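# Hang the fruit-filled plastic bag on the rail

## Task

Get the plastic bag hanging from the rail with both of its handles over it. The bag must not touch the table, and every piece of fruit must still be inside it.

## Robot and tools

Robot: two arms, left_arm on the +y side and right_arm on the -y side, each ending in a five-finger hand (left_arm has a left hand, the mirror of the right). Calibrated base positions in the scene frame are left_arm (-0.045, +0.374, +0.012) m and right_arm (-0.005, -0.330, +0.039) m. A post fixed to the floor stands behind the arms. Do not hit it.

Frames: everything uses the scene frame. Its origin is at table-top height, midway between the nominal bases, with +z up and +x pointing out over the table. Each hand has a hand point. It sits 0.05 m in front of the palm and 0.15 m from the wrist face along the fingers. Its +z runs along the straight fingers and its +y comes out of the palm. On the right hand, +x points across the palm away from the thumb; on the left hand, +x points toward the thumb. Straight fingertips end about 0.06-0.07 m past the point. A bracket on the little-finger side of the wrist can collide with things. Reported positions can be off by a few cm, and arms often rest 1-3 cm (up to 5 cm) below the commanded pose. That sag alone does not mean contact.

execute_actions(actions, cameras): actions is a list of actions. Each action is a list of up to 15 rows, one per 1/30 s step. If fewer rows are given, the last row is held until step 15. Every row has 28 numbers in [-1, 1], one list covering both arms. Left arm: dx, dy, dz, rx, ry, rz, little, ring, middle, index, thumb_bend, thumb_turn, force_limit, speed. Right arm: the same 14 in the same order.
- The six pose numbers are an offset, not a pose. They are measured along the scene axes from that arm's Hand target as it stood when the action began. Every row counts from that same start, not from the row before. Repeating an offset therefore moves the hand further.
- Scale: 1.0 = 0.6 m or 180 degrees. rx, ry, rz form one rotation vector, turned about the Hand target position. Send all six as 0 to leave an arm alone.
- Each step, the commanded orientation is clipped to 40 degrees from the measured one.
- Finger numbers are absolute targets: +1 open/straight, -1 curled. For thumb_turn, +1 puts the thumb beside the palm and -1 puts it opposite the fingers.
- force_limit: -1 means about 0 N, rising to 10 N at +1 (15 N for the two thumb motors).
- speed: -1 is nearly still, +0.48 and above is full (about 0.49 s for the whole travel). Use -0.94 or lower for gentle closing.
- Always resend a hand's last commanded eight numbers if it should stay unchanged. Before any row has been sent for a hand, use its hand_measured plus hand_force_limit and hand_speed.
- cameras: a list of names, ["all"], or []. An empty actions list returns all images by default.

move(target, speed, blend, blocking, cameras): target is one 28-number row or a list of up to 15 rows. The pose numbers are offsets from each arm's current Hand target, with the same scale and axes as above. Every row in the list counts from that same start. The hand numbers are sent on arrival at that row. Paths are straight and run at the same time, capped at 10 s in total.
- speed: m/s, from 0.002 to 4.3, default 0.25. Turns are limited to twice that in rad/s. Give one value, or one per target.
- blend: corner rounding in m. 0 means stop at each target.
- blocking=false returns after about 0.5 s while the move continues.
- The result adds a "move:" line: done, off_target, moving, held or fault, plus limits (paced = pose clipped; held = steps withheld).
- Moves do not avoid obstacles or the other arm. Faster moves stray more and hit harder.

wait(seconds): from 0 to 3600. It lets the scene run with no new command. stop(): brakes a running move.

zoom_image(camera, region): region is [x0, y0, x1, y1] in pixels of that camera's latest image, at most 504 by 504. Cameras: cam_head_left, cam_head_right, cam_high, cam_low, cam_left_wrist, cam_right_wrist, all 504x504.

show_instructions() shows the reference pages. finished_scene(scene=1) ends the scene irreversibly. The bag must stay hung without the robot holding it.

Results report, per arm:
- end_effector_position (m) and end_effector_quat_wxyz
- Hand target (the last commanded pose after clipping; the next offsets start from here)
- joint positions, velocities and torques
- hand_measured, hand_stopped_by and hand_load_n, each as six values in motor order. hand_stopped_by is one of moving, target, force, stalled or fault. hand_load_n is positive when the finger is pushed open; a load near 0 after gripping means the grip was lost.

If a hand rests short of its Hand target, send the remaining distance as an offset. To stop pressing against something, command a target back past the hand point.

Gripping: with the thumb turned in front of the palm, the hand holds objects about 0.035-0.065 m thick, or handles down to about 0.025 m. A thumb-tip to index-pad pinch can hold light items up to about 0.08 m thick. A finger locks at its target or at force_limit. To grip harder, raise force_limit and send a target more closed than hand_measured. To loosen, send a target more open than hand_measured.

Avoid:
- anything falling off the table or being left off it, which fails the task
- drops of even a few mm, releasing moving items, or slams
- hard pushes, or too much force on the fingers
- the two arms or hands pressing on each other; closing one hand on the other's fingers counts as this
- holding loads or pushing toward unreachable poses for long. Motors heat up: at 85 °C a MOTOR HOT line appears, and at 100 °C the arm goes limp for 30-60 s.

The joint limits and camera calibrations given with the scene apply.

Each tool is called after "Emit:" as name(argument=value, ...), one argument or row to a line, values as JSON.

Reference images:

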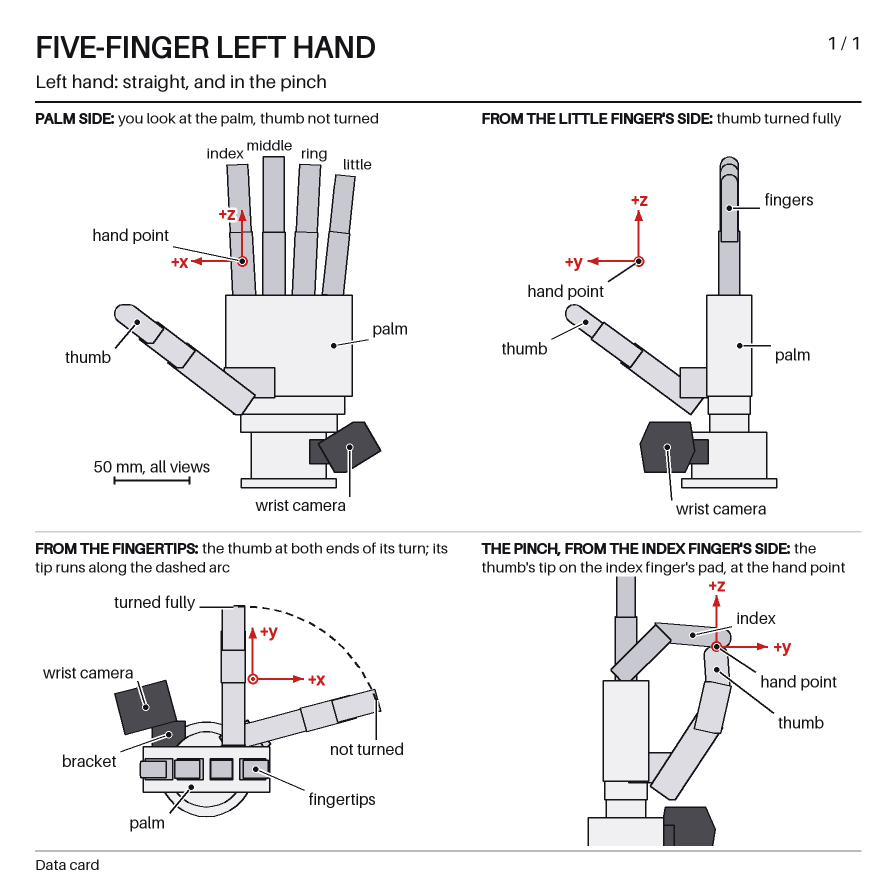

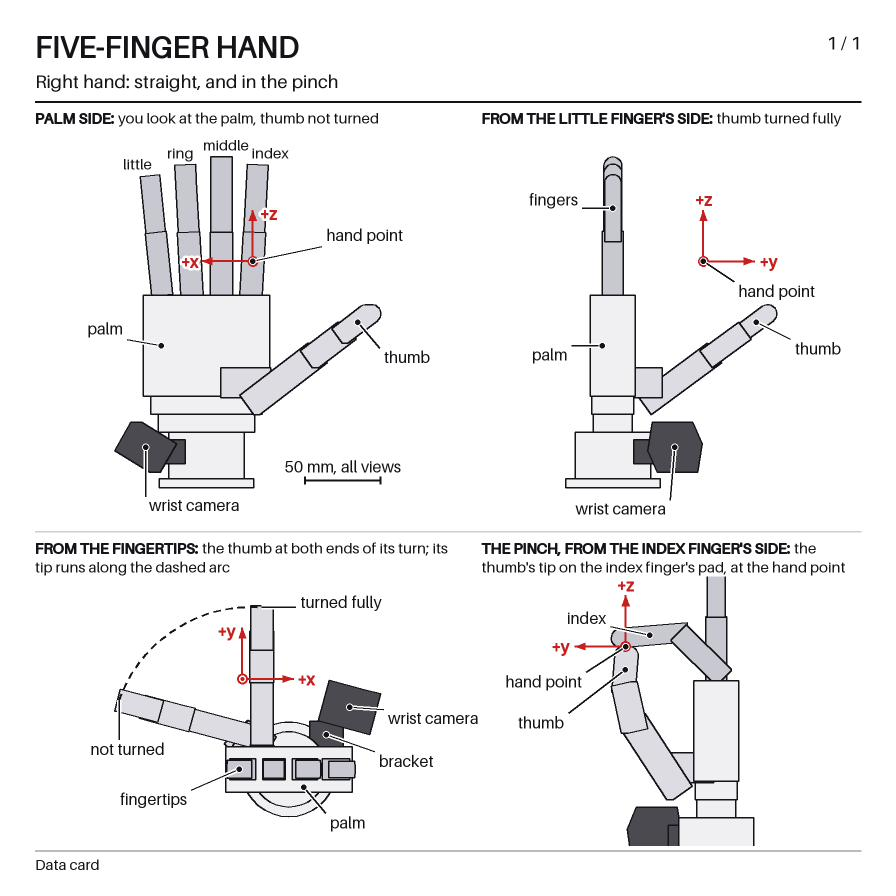

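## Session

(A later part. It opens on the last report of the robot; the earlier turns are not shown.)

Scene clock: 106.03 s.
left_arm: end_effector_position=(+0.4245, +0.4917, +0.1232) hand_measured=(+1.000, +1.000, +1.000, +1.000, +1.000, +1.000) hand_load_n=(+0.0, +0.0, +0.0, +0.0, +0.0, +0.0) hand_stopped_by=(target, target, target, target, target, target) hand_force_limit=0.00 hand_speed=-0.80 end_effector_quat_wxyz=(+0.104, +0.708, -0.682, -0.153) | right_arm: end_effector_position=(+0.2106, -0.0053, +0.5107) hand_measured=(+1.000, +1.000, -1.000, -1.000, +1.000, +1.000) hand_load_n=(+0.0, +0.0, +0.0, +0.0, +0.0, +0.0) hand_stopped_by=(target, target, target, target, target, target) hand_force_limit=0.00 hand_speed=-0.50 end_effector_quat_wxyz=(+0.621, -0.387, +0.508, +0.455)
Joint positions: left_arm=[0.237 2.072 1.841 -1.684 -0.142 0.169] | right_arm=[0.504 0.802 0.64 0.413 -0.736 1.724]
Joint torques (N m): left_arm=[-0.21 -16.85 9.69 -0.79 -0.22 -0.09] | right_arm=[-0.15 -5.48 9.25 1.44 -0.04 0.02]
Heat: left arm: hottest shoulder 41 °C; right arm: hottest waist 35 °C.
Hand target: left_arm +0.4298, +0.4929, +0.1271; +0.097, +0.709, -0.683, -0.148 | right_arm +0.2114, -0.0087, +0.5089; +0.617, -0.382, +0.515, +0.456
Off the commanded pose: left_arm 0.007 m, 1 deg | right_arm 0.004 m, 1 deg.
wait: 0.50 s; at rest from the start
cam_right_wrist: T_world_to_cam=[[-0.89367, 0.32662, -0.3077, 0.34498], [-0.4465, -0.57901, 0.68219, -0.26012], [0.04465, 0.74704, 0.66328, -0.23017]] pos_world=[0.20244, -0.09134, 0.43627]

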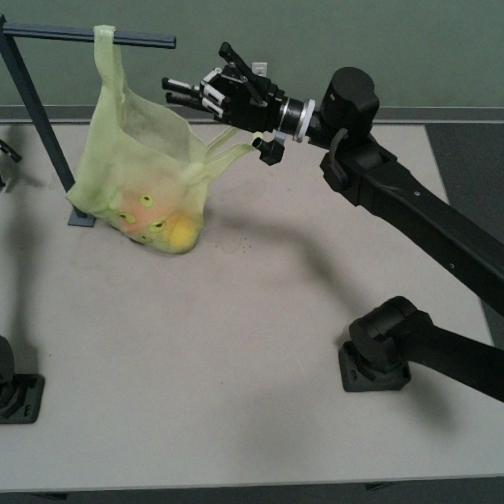

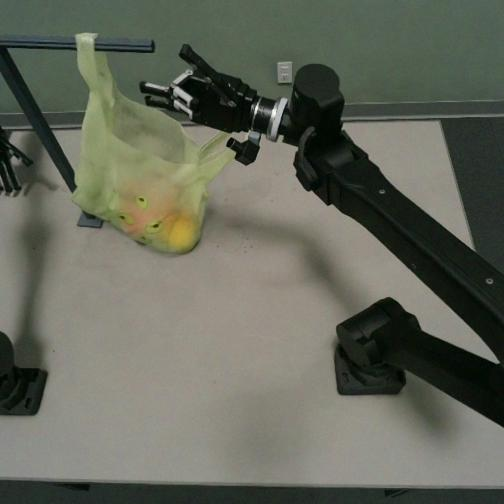

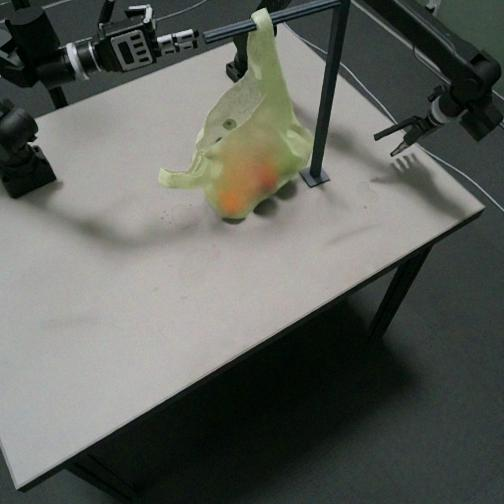

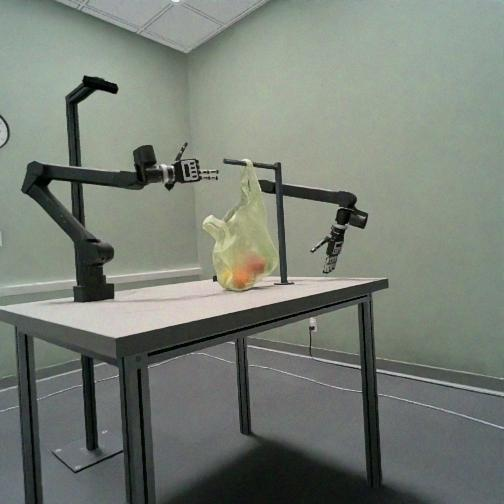

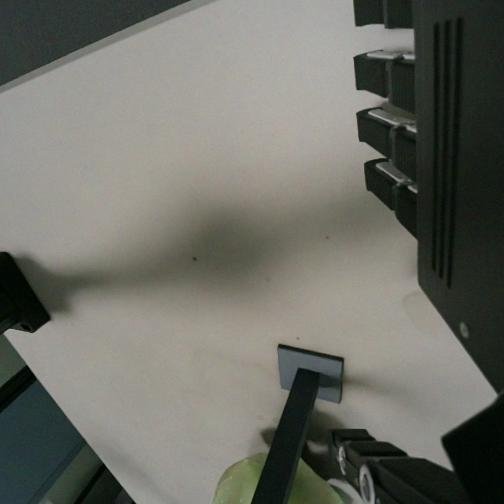

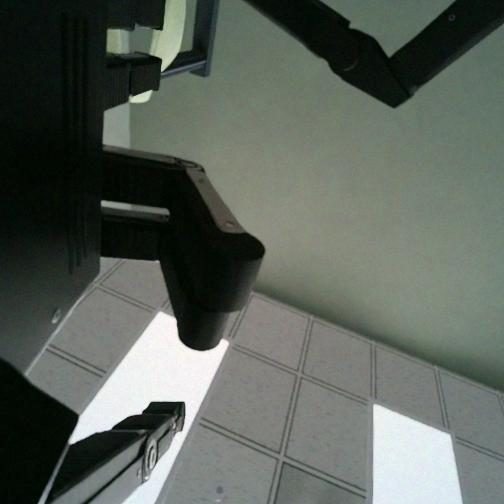

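Emit:
move(
  target=[
    [0,0,0,0,0,0,1,1,1,1,1,1,0,-0.8, -0.05,-0.25,0.05,0,0,0,-1,-1,1,1,1,1,0,0],
  ],
  speed=0.2,
  cameras=["cam_head_left","cam_head_right","cam_high","cam_low"],
)

Emit:
zoom_image(
  camera="cam_head_right",
  region=[100, 50, 280, 230],
)

Emit:
zoom_image(
  camera="cam_head_left",
  region=[120, 50, 300, 230],
)

Emit:
zoom_image(
  camera="cam_high",
  region=[140, 80, 280, 220],
)

Emit:
zoom_image(
  camera="cam_low",
  region=[190, 150, 310, 270],
)

Scene clock: 107.83 s.
left_arm: end_effector_position=(+0.4245, +0.4917, +0.1232) hand_measured=(+1.000, +1.000, +1.000, +1.000, +1.000, +1.000) hand_load_n=(+0.0, +0.0, +0.0, +0.0, -0.5, +0.0) hand_stopped_by=(target, target, target, target, target, target) hand_force_limit=0.00 hand_speed=-0.80 end_effector_quat_wxyz=(+0.104, +0.708, -0.682, -0.153) | right_arm: end_effector_position=(+0.1852, -0.1563, +0.5297) hand_measured=(-1.000, -1.000, +1.000, +1.000, +1.000, +1.000) hand_load_n=(+0.0, +0.0, +0.0, +0.0, +0.0, +0.0) hand_stopped_by=(target, target, target, target, target, target) hand_force_limit=0.00 hand_speed=0.00 end_effector_quat_wxyz=(+0.601, -0.387, +0.548, +0.435)
Joint positions: left_arm=[0.237 2.072 1.841 -1.684 -0.142 0.169] | right_arm=[-0.163 0.568 0.605 0.445 -1.352 2.054]
Joint torques (N m): left_arm=[-0.21 -16.85 9.69 -0.79 -0.23 -0.09] | right_arm=[-0.15 -2.55 10.93 1.95 0.26 -0.03]
Heat: left arm: hottest shoulder 41 °C; right arm: hottest waist 35 °C.
Hand target: left_arm +0.4298, +0.4929, +0.1271; +0.097, +0.709, -0.683, -0.148 | right_arm +0.1814, -0.1587, +0.5388; +0.617, -0.382, +0.515, +0.456
Off the commanded pose: left_arm 0.007 m, 1 deg | right_arm 0.010 m, 5 deg.
joint sent to its limit (right arm) — joint 6 (wrist roll), upper limit. The joint targets are off in orientation, not in position.
move: off_target (right_arm)

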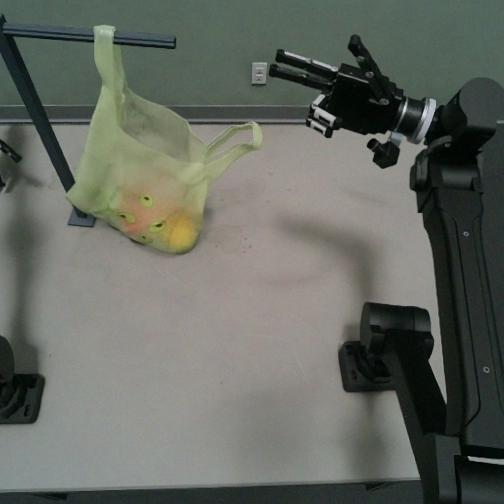

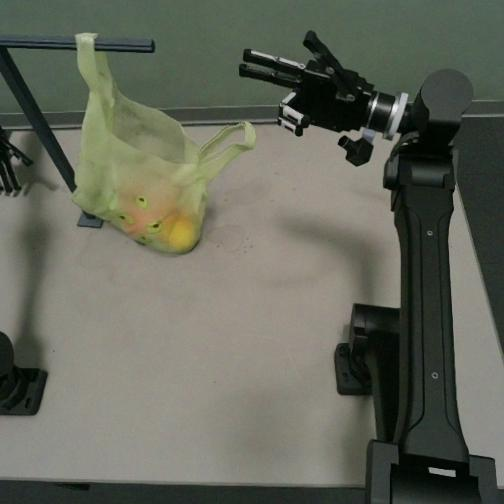

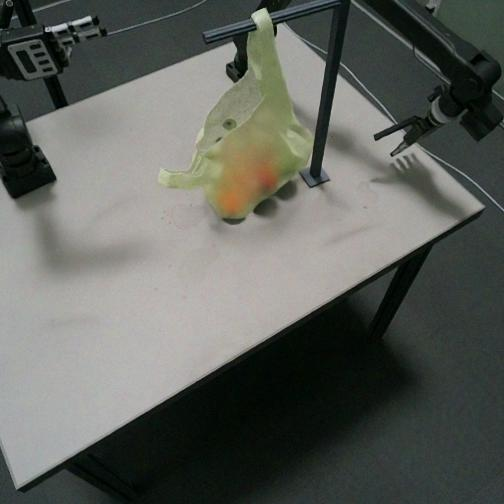

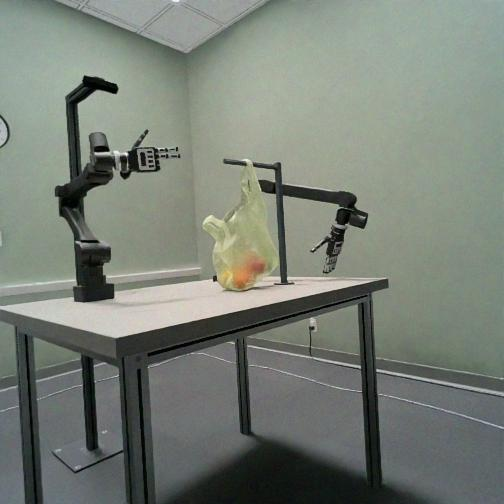

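Scaled by 2.800 from the camera's image (finer frame: 720x720).

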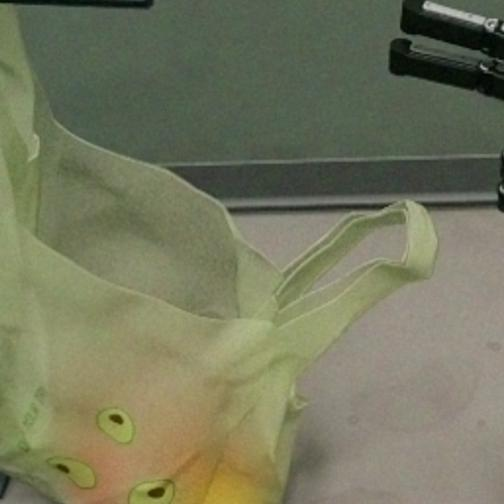

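Scaled by 2.800 from the camera's image (finer frame: 720x720).

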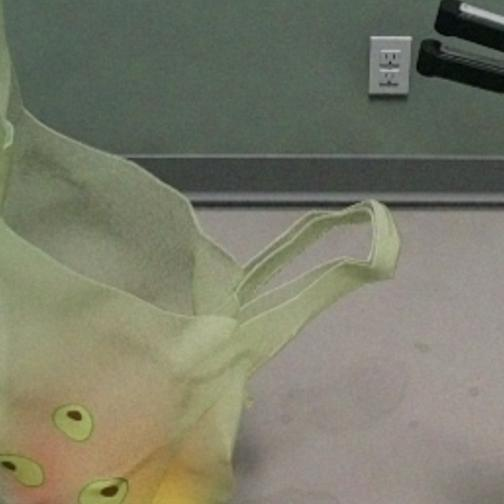

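Scaled by 3.600 from the camera's image (finer frame: 720x720).

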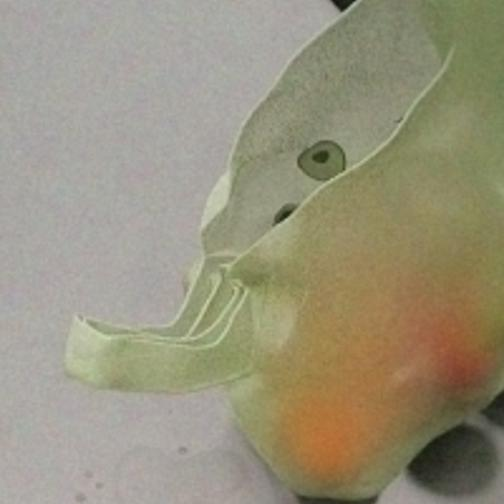

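Scaled by 4.200 from the camera's image (finer frame: 720x720).

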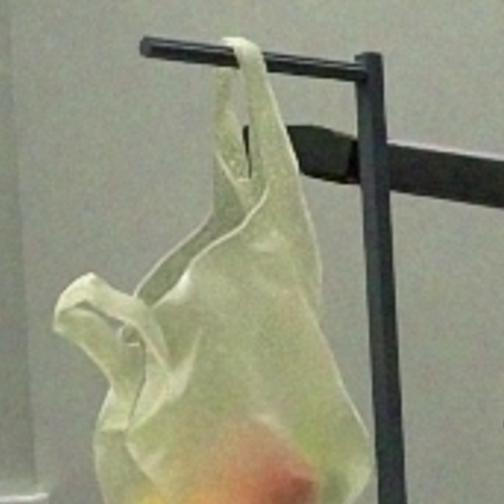

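Emit:
move(
  target=[
    [-0.166,-0.071,0.372,0,0,0,1,-1,-1,-1,1,1,0,0, 0.114,-0.569,-0.198,0,0,-0.5,-1,-1,1,1,1,1,0,0],
  ],
  speed=0.2,
  cameras=["cam_head_left","cam_high","cam_left_wrist"],
)

Scene clock: 114.13 s.
left_arm: end_effector_position=(+0.3329, +0.4547, +0.3480) hand_measured=(+1.000, -1.000, -1.000, -1.000, +1.000, +1.000) hand_load_n=(+0.0, +0.0, +0.0, +0.0, +0.0, +0.0) hand_stopped_by=(target, target, target, target, target, target) hand_force_limit=0.00 hand_speed=0.00 end_effector_quat_wxyz=(-0.088, +0.717, -0.691, -0.014) | right_arm: end_effector_position=(+0.2471, -0.4990, +0.4260) hand_measured=(-1.000, -1.000, +1.000, +1.000, +1.000, +1.000) hand_load_n=(+0.0, +0.0, +0.0, +0.0, +0.0, +0.0) hand_stopped_by=(target, target, target, target, target, target) hand_force_limit=0.00 hand_speed=0.00 end_effector_quat_wxyz=(+0.762, +0.090, +0.630, -0.119)
Joint positions: left_arm=[0.207 1.456 1.711 -1.697 -0.122 0.173] | right_arm=[-1.275 0.582 0.322 0.582 -0.926 1.819]
Joint torques (N m): left_arm=[-1.14 -9.99 9.13 -0.34 -0.1 0.02] | right_arm=[1.2 -1.73 9.05 1.29 0.35 -0.2]
Heat: left arm: hottest shoulder 41 °C; right arm: hottest waist 35 °C.
Hand target: left_arm +0.3303, +0.4503, +0.3503; +0.097, +0.709, -0.683, -0.148 | right_arm +0.2498, -0.5001, +0.4201; +0.759, +0.094, +0.635, -0.114
Off the commanded pose: left_arm 0.006 m, 26 deg | right_arm 0.007 m, 1 deg.
joint sent to its limit (left arm) — joint 4 (wrist pitch), lower limit. The joint targets are off in orientation, not in position.
move: off_target (left_arm)
cam_left_wrist: T_world_to_cam=[[0.97423, -0.2206, 0.04707, -0.23715], [-0.2222, -0.9026, 0.36869, 0.35527], [-0.03885, -0.36965, -0.92836, 0.61454]] pos_world=[0.33385, 0.49552, 0.45069]

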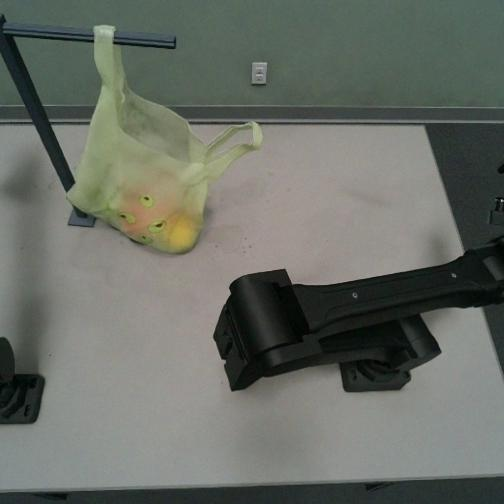

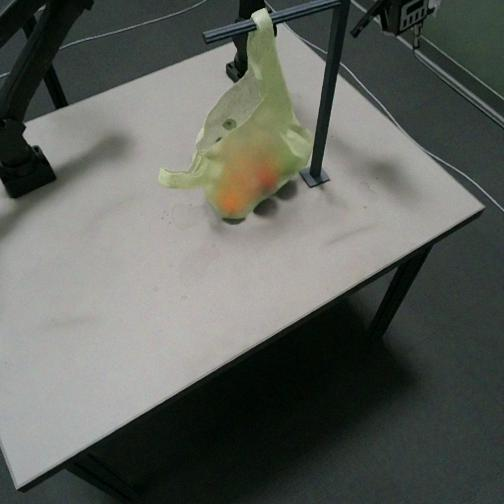

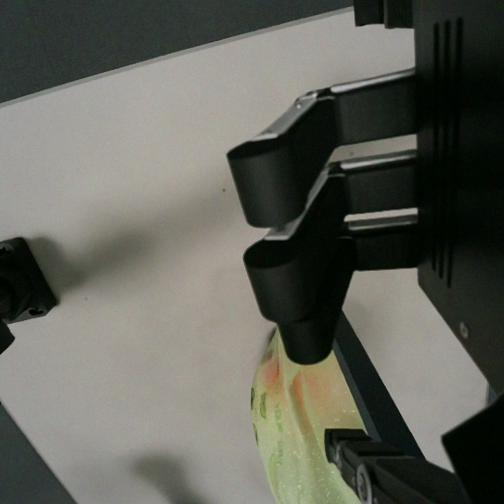

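Emit:
move(
  target=[
    [-0.217,-0.383,0.167,-0.424,-0.364,0.327,1,-1,-1,-1,1,1,0,0, 0,0,0,0,0,0,-1,-1,1,1,1,1,0,0],
  ],
  speed=0.25,
  cameras=["cam_head_left","cam_high","cam_low","cam_left_wrist"],
)

Scene clock: 119.20 s.
left_arm: end_effector_position=(+0.2027, +0.2220, +0.4458) hand_measured=(+1.000, -1.000, -1.000, -1.000, +1.000, +1.000) hand_load_n=(+0.0, +0.0, +0.0, +0.0, +0.0, +0.0) hand_stopped_by=(target, target, target, target, target, target) hand_force_limit=0.00 hand_speed=0.00 end_effector_quat_wxyz=(+0.179, +0.690, -0.184, +0.677) | right_arm: end_effector_position=(+0.2471, -0.4991, +0.4260) hand_measured=(-1.000, -1.000, +1.000, +1.000, +1.000, +1.000) hand_load_n=(+0.0, +0.0, +0.0, +0.0, +0.0, +0.0) hand_stopped_by=(target, target, target, target, target, target) hand_force_limit=0.00 hand_speed=0.00 end_effector_quat_wxyz=(+0.762, +0.090, +0.630, -0.119)
Joint positions: left_arm=[-0.021 0.247 0.566 -0.342 0.492 -1.558] | right_arm=[-1.275 0.582 0.322 0.582 -0.926 1.819]
Joint torques (N m): left_arm=[-1.08 2.37 10.04 1.94 -0.22 -0.23] | right_arm=[1.2 -1.73 9.05 1.29 0.35 -0.18]
Heat: left arm: hottest shoulder 41 °C; right arm: hottest waist 35 °C.
Hand target: left_arm +0.2001, +0.2204, +0.4503; +0.183, +0.683, -0.183, +0.683 | right_arm +0.2498, -0.5001, +0.4201; +0.759, +0.094, +0.635, -0.114
Off the commanded pose: left_arm 0.006 m, 1 deg | right_arm 0.007 m, 1 deg.
move: done
cam_left_wrist: T_world_to_cam=[[0.50126, 0.82656, 0.256, -0.39606], [-0.53718, 0.06531, 0.84093, -0.2813], [0.67836, -0.55904, 0.47675, -0.11552]] pos_world=[0.12578, 0.28116, 0.39302]

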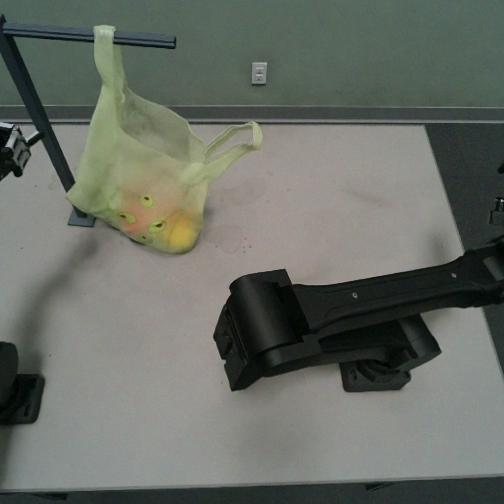

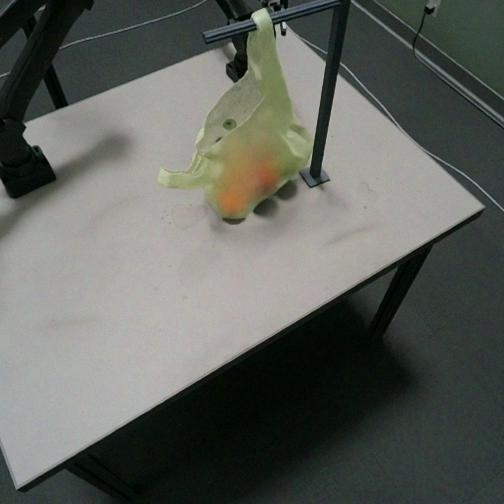

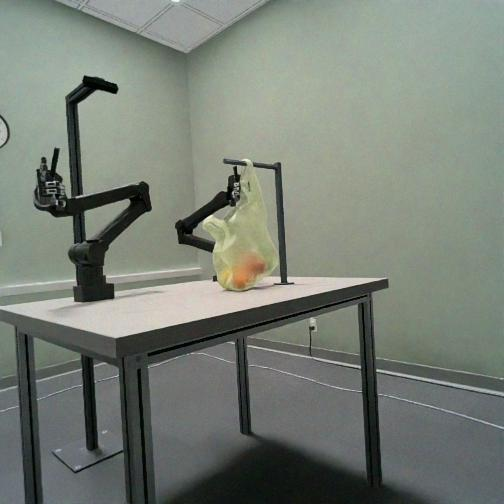

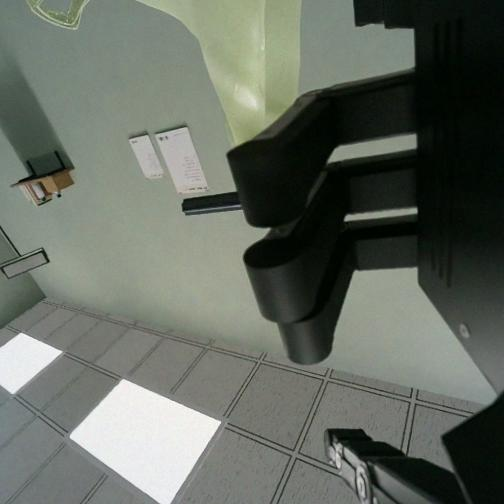

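Emit:
move(
  target=[
    [0.0,-0.333,0,0,0,0.1,1,-1,-1,-1,1,1,0,0, 0,0,0,0,0,0,-1,-1,1,1,1,1,0,0],
    [0.06,-0.565,-0.167,0,0,0.194,1,-1,-1,-1,1,1,0,0, 0,0,0,0,0,0,-1,-1,1,1,1,1,0,0],
  ],
  speed=0.2,
  blend=0.05,
  cameras=["cam_head_left","cam_head_right","cam_high","cam_low","cam_left_wrist"],
)

Emit:
zoom_image(
  camera="cam_head_left",
  region=[120, 50, 320, 250],
)

Emit:
zoom_image(
  camera="cam_left_wrist",
  region=[100, 0, 420, 320],
)

Scene clock: 122.53 s.
left_arm: end_effector_position=(+0.2379, -0.1091, +0.3295) hand_measured=(+1.000, -1.000, -1.000, -1.000, +1.000, +1.000) hand_load_n=(+0.0, +0.0, +0.0, +0.0, +0.0, +0.0) hand_stopped_by=(target, target, target, target, target, target) hand_force_limit=0.00 hand_speed=0.00 end_effector_quat_wxyz=(-0.047, +0.710, +0.016, +0.702) | right_arm: end_effector_position=(+0.2471, -0.4991, +0.4260) hand_measured=(-1.000, -1.000, +1.000, +1.000, +1.000, +1.000) hand_load_n=(+0.0, +0.0, +0.0, +0.0, +0.0, +0.0) hand_stopped_by=(target, target, target, target, target, target) hand_force_limit=0.00 hand_speed=0.00 end_effector_quat_wxyz=(+0.762, +0.090, +0.630, -0.119)
Joint positions: left_arm=[-1.377 1.488 0.889 0.501 -1.472 -1.624] | right_arm=[-1.275 0.582 0.322 0.582 -0.926 1.819]
Joint torques (N m): left_arm=[-0.91 -9.58 11.88 1.36 -0.31 -0.04] | right_arm=[1.2 -1.73 9.05 1.29 0.35 -0.18]
Heat: left arm: hottest shoulder 41 °C; right arm: hottest waist 35 °C.
Hand target: left_arm +0.2361, -0.1185, +0.3502; -0.030, +0.707, +0.030, +0.706 | right_arm +0.2498, -0.5001, +0.4201; +0.759, +0.094, +0.635, -0.114
Off the commanded pose: left_arm 0.023 m, 3 deg | right_arm 0.007 m, 1 deg.
move: off_target (left_arm)
cam_left_wrist: T_world_to_cam=[[-0.06306, 0.95286, 0.29679, 0.02434], [-0.48404, -0.28927, 0.82585, -0.18934], [0.87277, -0.09158, 0.47946, -0.26513]] pos_world=[0.14128, -0.10225, 0.27626]

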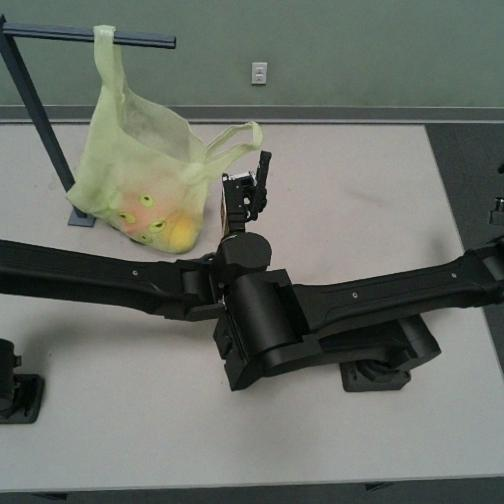

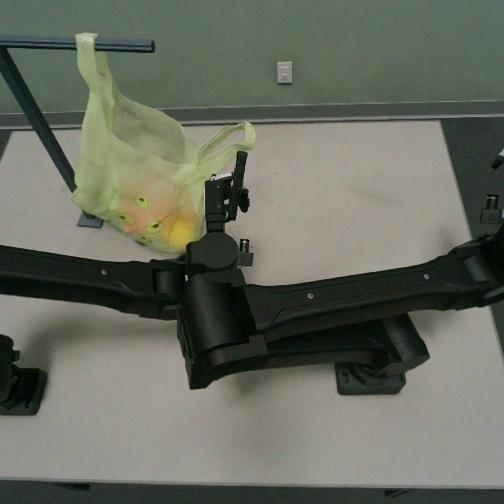

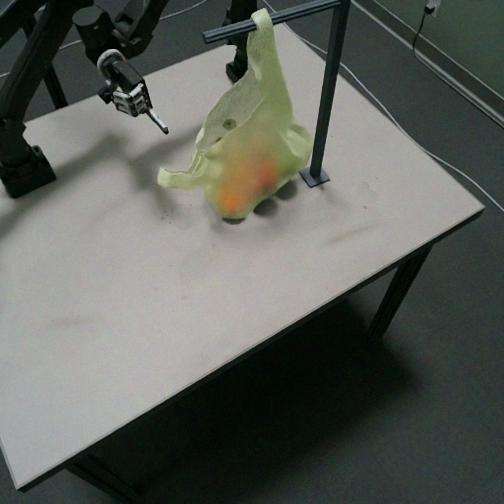

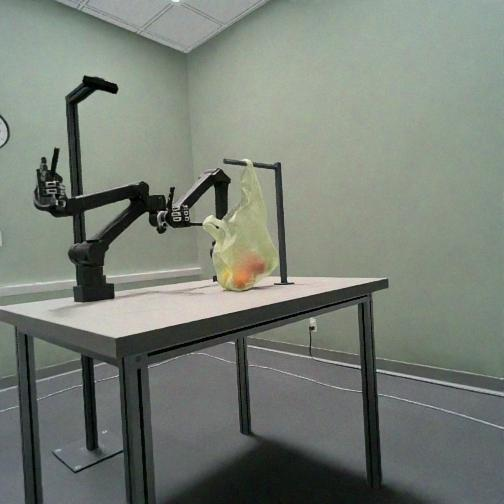

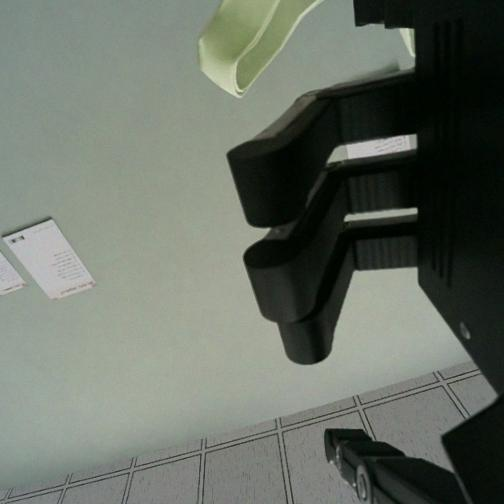

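Scaled by 2.520 from the camera's image (finer frame: 720x720).

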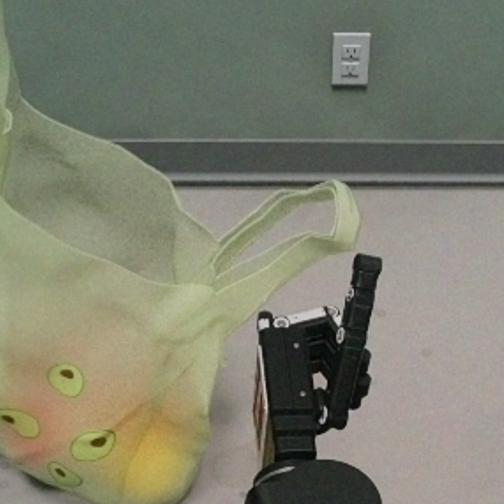

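Scaled by 1.575 from the camera's image (finer frame: 720x720).

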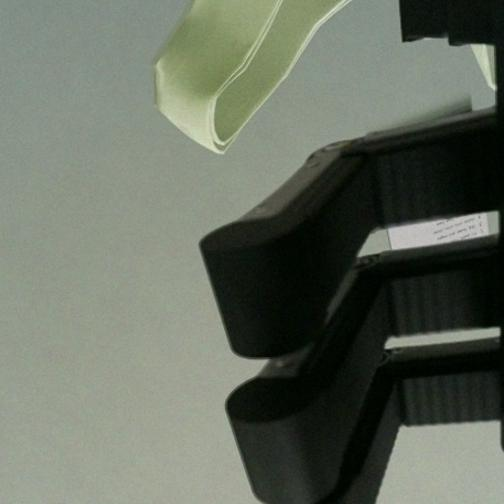

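Emit:
zoom_image(
  camera="cam_low",
  region=[150, 150, 300, 300],
)

Emit:
zoom_image(
  camera="cam_high",
  region=[80, 40, 280, 240],
)

Emit:
zoom_image(
  camera="cam_head_right",
  region=[120, 80, 280, 240],
)

Scaled by 3.360 from the camera's image (finer frame: 720x720).

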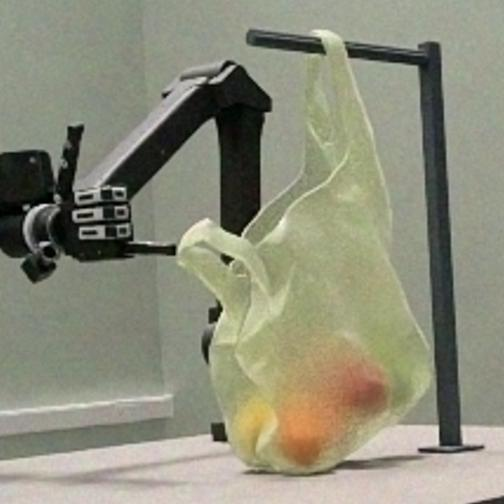

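Scaled by 2.520 from the camera's image (finer frame: 720x720).

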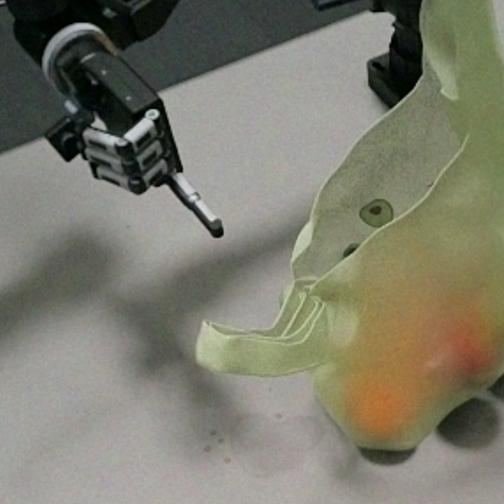

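Scaled by 3.150 from the camera's image (finer frame: 720x720).

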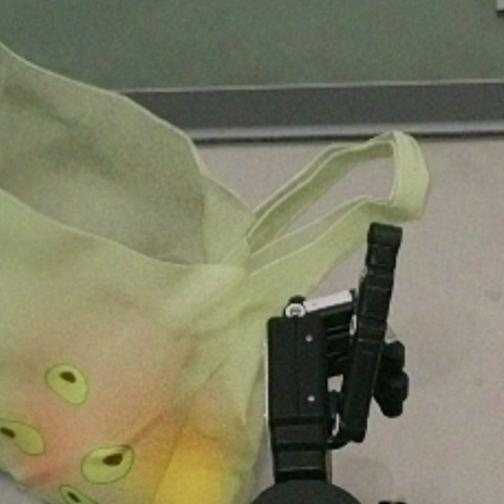

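Emit:
move(
  target=[
    [-0.06,0.2,0.13,0,0,-0.08,1,1,1,1,1,1,0,0, 0,0,0,0,0,0,-1,-1,1,1,1,1,0,0],
    [-0.06,0.6,0.16,0,0,-0.194,1,1,1,1,1,1,0,0, 0,0,0,0,0,0,-1,-1,1,1,1,1,0,0],
  ],
  speed=0.25,
  blend=0.05,
)

Emit:
move(
  target=[
    [0.1,0.43,0,0,0,0.2,1,1,1,1,1,1,0,0, 0,0,0,0,0,0,1,1,1,1,1,1,0,0],
  ],
  speed=0.25,
  cameras=["cam_head_left","cam_head_right","cam_high","cam_low"],
)

Scene clock: 132.17 s.
left_arm: end_effector_position=(+0.2045, +0.2425, +0.4286) hand_measured=(+1.000, +1.000, +1.000, +1.000, +1.000, +1.000) hand_load_n=(+0.0, -0.5, +0.0, +0.0, +0.0, +0.0) hand_stopped_by=(target, target, target, target, target, target) hand_force_limit=0.00 hand_speed=0.00 end_effector_quat_wxyz=(+0.192, +0.699, -0.173, +0.667) | right_arm: end_effector_position=(+0.2471, -0.4991, +0.4260) hand_measured=(-1.000, -1.000, +1.000, +1.000, +1.000, +1.000) hand_load_n=(+0.0, +0.0, +0.0, +0.0, +0.0, +0.0) hand_stopped_by=(target, target, target, target, target, target) hand_force_limit=0.00 hand_speed=0.00 end_effector_quat_wxyz=(+0.762, +0.090, +0.630, -0.119)
Joint positions: left_arm=[0.164 0.241 0.525 -0.33 0.681 -1.58] | right_arm=[-1.275 0.582 0.322 0.582 -0.926 1.819]
Joint torques (N m): left_arm=[-0.09 2.67 12.46 1.85 0.03 -0.04] | right_arm=[1.2 -1.79 9.06 1.31 0.35 -0.18]
Heat: left arm: hottest shoulder 41 °C; right arm: hottest waist 35 °C.
Hand target: left_arm +0.2002, +0.2415, +0.4461; +0.183, +0.683, -0.183, +0.683 | right_arm +0.2498, -0.5001, +0.4201; +0.759, +0.094, +0.635, -0.114
Off the commanded pose: left_arm 0.018 m, 3 deg | right_arm 0.007 m, 1 deg.
move: off_target (left_arm)

Scene clock: 134.03 s.
left_arm: end_effector_position=(+0.2603, +0.4989, +0.4166) hand_measured=(+1.000, +1.000, +1.000, +1.000, +1.000, +1.000) hand_load_n=(+0.0, +0.0, +0.0, +0.0, +0.0, +0.0) hand_stopped_by=(target, target, target, target, target, target) hand_force_limit=0.00 hand_speed=0.00 end_effector_quat_wxyz=(-0.013, +0.720, +0.057, +0.692) | right_arm: end_effector_position=(+0.2471, -0.4991, +0.4260) hand_measured=(+1.000, +1.000, +1.000, +1.000, +1.000, +1.000) hand_load_n=(+0.0, +0.0, +0.0, +0.0, +0.0, -0.5) hand_stopped_by=(target, target, target, target, target, target) hand_force_limit=0.00 hand_speed=0.00 end_effector_quat_wxyz=(+0.762, +0.090, +0.630, -0.119)
Joint positions: left_arm=[1.009 0.566 0.546 -0.049 0.905 -1.577] | right_arm=[-1.275 0.582 0.322 0.582 -0.926 1.818]
Joint torques (N m): left_arm=[-0.03 0.09 14.8 1.72 -0.17 -0.07] | right_arm=[1.2 -1.79 9.07 1.31 0.34 -0.19]
Heat: left arm: hottest shoulder 40 °C; right arm: hottest waist 34 °C.
Hand target: left_arm +0.2602, +0.4995, +0.4461; -0.037, +0.706, +0.037, +0.706 | right_arm +0.2498, -0.5001, +0.4201; +0.759, +0.094, +0.635, -0.114
Off the commanded pose: left_arm 0.030 m, 4 deg | right_arm 0.007 m, 1 deg.
move: off_target (left_arm)

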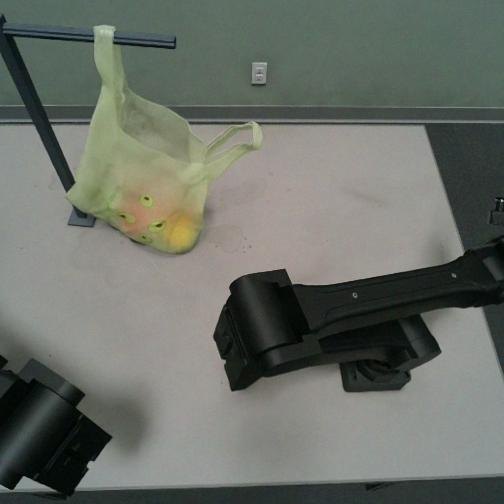

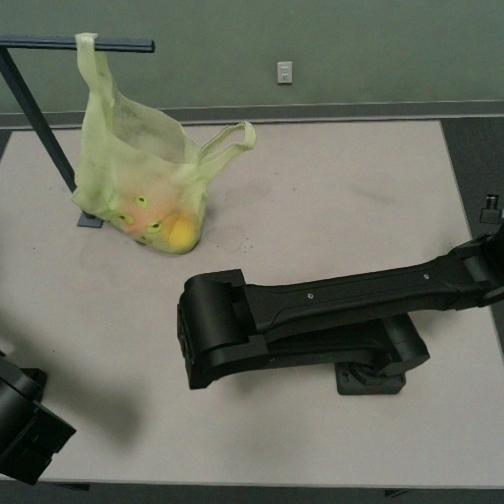

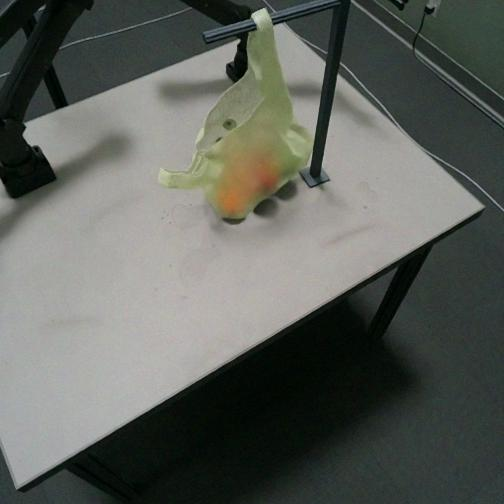

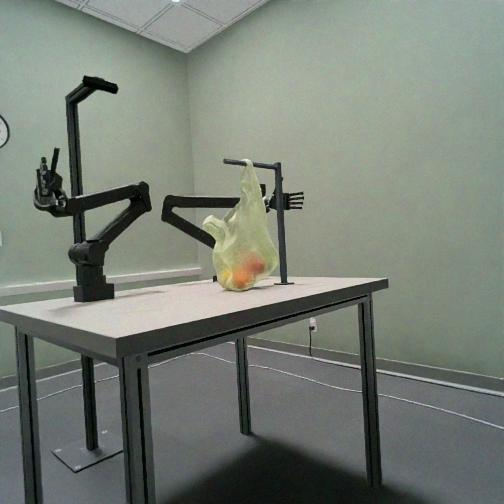

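Emit:
execute_actions(
  actions=[],
)

Scene clock: 134.47 s.
left_arm: end_effector_position=(+0.2603, +0.4989, +0.4166) hand_measured=(+1.000, +1.000, +1.000, +1.000, +1.000, +1.000) hand_load_n=(+0.0, +0.0, +0.0, +0.0, +0.0, +0.0) hand_stopped_by=(target, target, target, target, target, target) hand_force_limit=0.00 hand_speed=0.00 end_effector_quat_wxyz=(-0.013, +0.720, +0.057, +0.692) | right_arm: end_effector_position=(+0.2471, -0.4991, +0.4260) hand_measured=(+1.000, +1.000, +1.000, +1.000, +1.000, +1.000) hand_load_n=(+0.0, +0.0, +0.0, +0.0, +0.0, +0.0) hand_stopped_by=(target, target, target, target, target, target) hand_force_limit=0.00 hand_speed=0.00 end_effector_quat_wxyz=(+0.762, +0.090, +0.630, -0.119)
Joint positions: left_arm=[1.009 0.566 0.546 -0.049 0.905 -1.577] | right_arm=[-1.275 0.582 0.322 0.582 -0.926 1.818]
Joint velocities: within noise
Joint torques (N m): left_arm=[0.03 0.21 14.8 1.72 -0.17 -0.07] | right_arm=[1.2 -1.79 9.06 1.31 0.33 -0.19]
Heat: left arm: hottest shoulder 40 °C; right arm: hottest waist 34 °C.
Hand target: left_arm +0.2602, +0.4995, +0.4461; -0.037, +0.706, +0.037, +0.706 | right_arm +0.2498, -0.5001, +0.4201; +0.759, +0.094, +0.635, -0.114
Off the commanded pose: left_arm 0.030 m, 4 deg | right_arm 0.007 m, 1 deg.
camera_calibration:
cam_left_wrist: T_world_to_cam=[[-0.06665, 0.97847, 0.19531, -0.54893], [-0.46248, -0.20375, 0.8629, -0.13823], [0.88412, -0.03281, 0.4661, -0.29742]] pos_world=[0.16244, 0.49919, 0.36512]
cam_right_wrist: T_world_to_cam=[[0.33651, 0.89167, -0.3028, 0.48874], [-0.57998, 0.44958, 0.67934, 0.07559], [0.74188, -0.05299, 0.66844, -0.38049]] pos_world=[0.16165, -0.48994, 0.35097]

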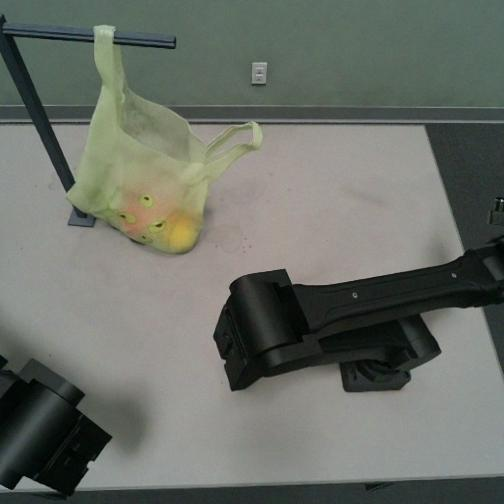

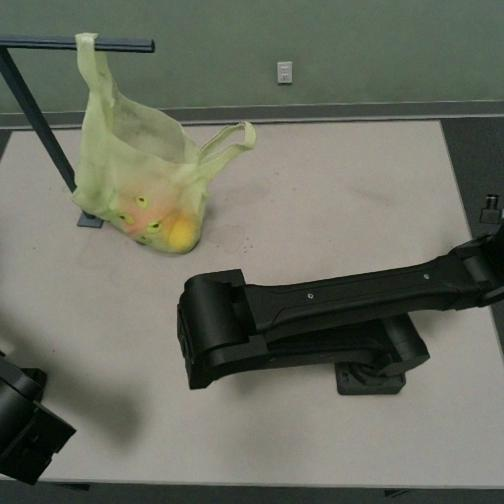

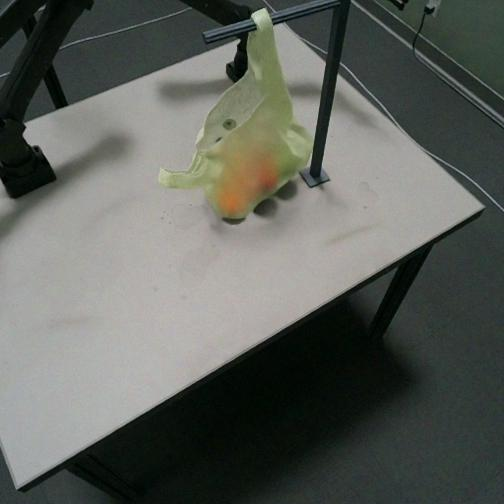

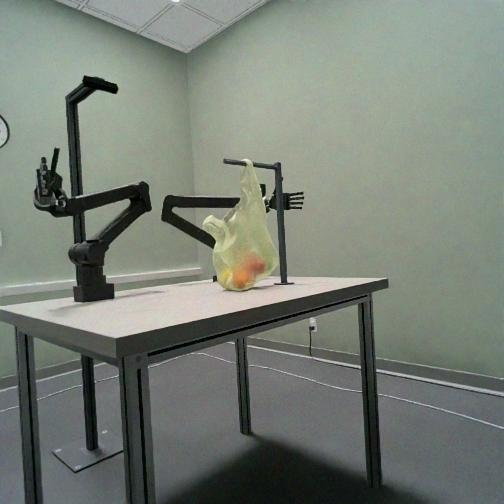

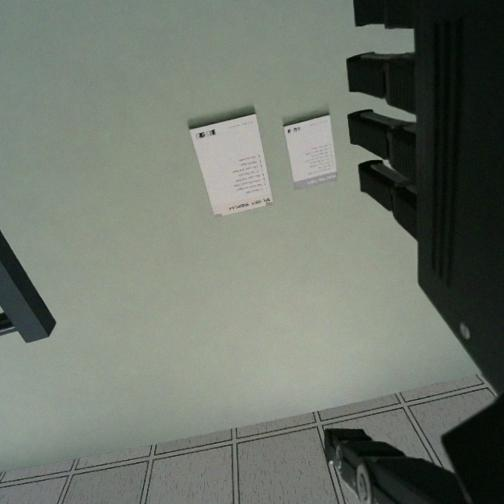

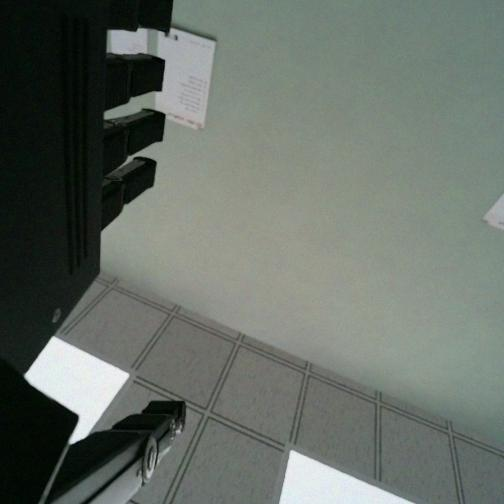

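Emit:
zoom_image(
  camera="cam_head_left",
  region=[60, 20, 280, 260],
)

Emit:
zoom_image(
  camera="cam_high",
  region=[140, 0, 340, 230],
)

Emit:
zoom_image(
  camera="cam_low",
  region=[180, 140, 320, 300],
)

Scaled by 2.100 from the camera's image (finer frame: 720x720).

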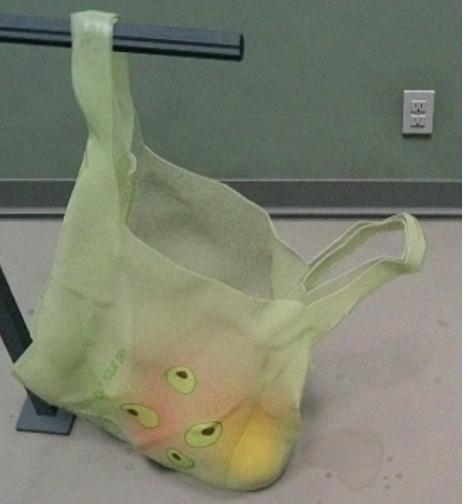

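Scaled by 2.191 from the camera's image (finer frame: 720x720).

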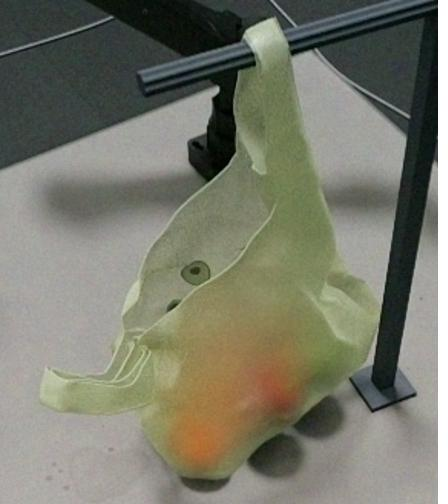

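Scaled by 3.150 from the camera's image (finer frame: 720x720).

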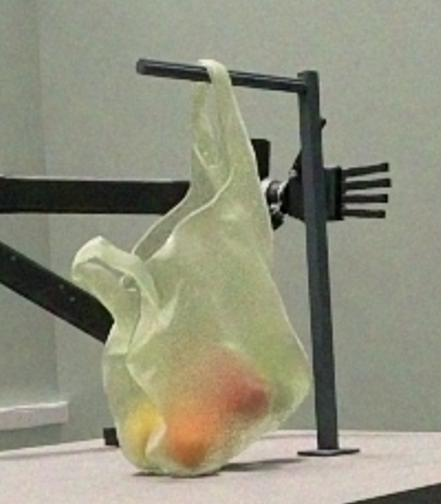

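Emit:
zoom_image(
  camera="cam_head_left",
  region=[180, 100, 280, 200],
)

Emit:
zoom_image(
  camera="cam_head_right",
  region=[170, 100, 270, 200],
)

Emit:
zoom_image(
  camera="cam_high",
  region=[140, 120, 240, 220],
)

Scaled by 5.040 from the camera's image (finer frame: 720x720).

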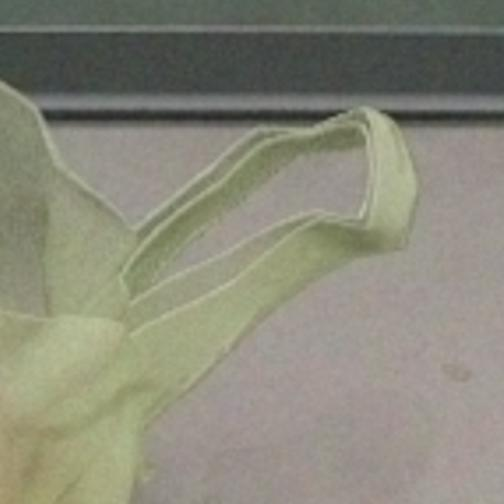

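Scaled by 5.040 from the camera's image (finer frame: 720x720).

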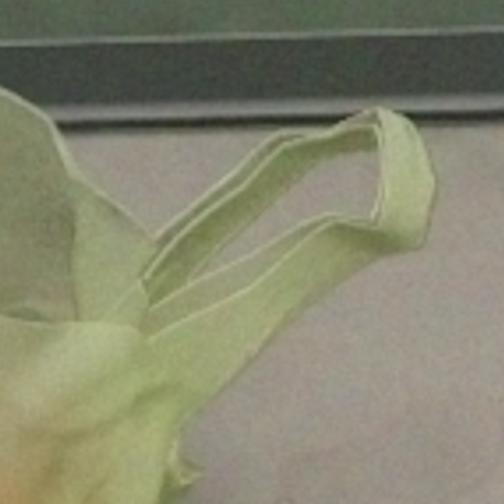

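Scaled by 5.040 from the camera's image (finer frame: 720x720).

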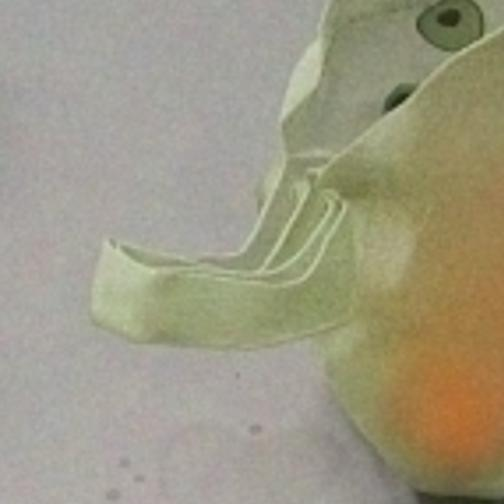

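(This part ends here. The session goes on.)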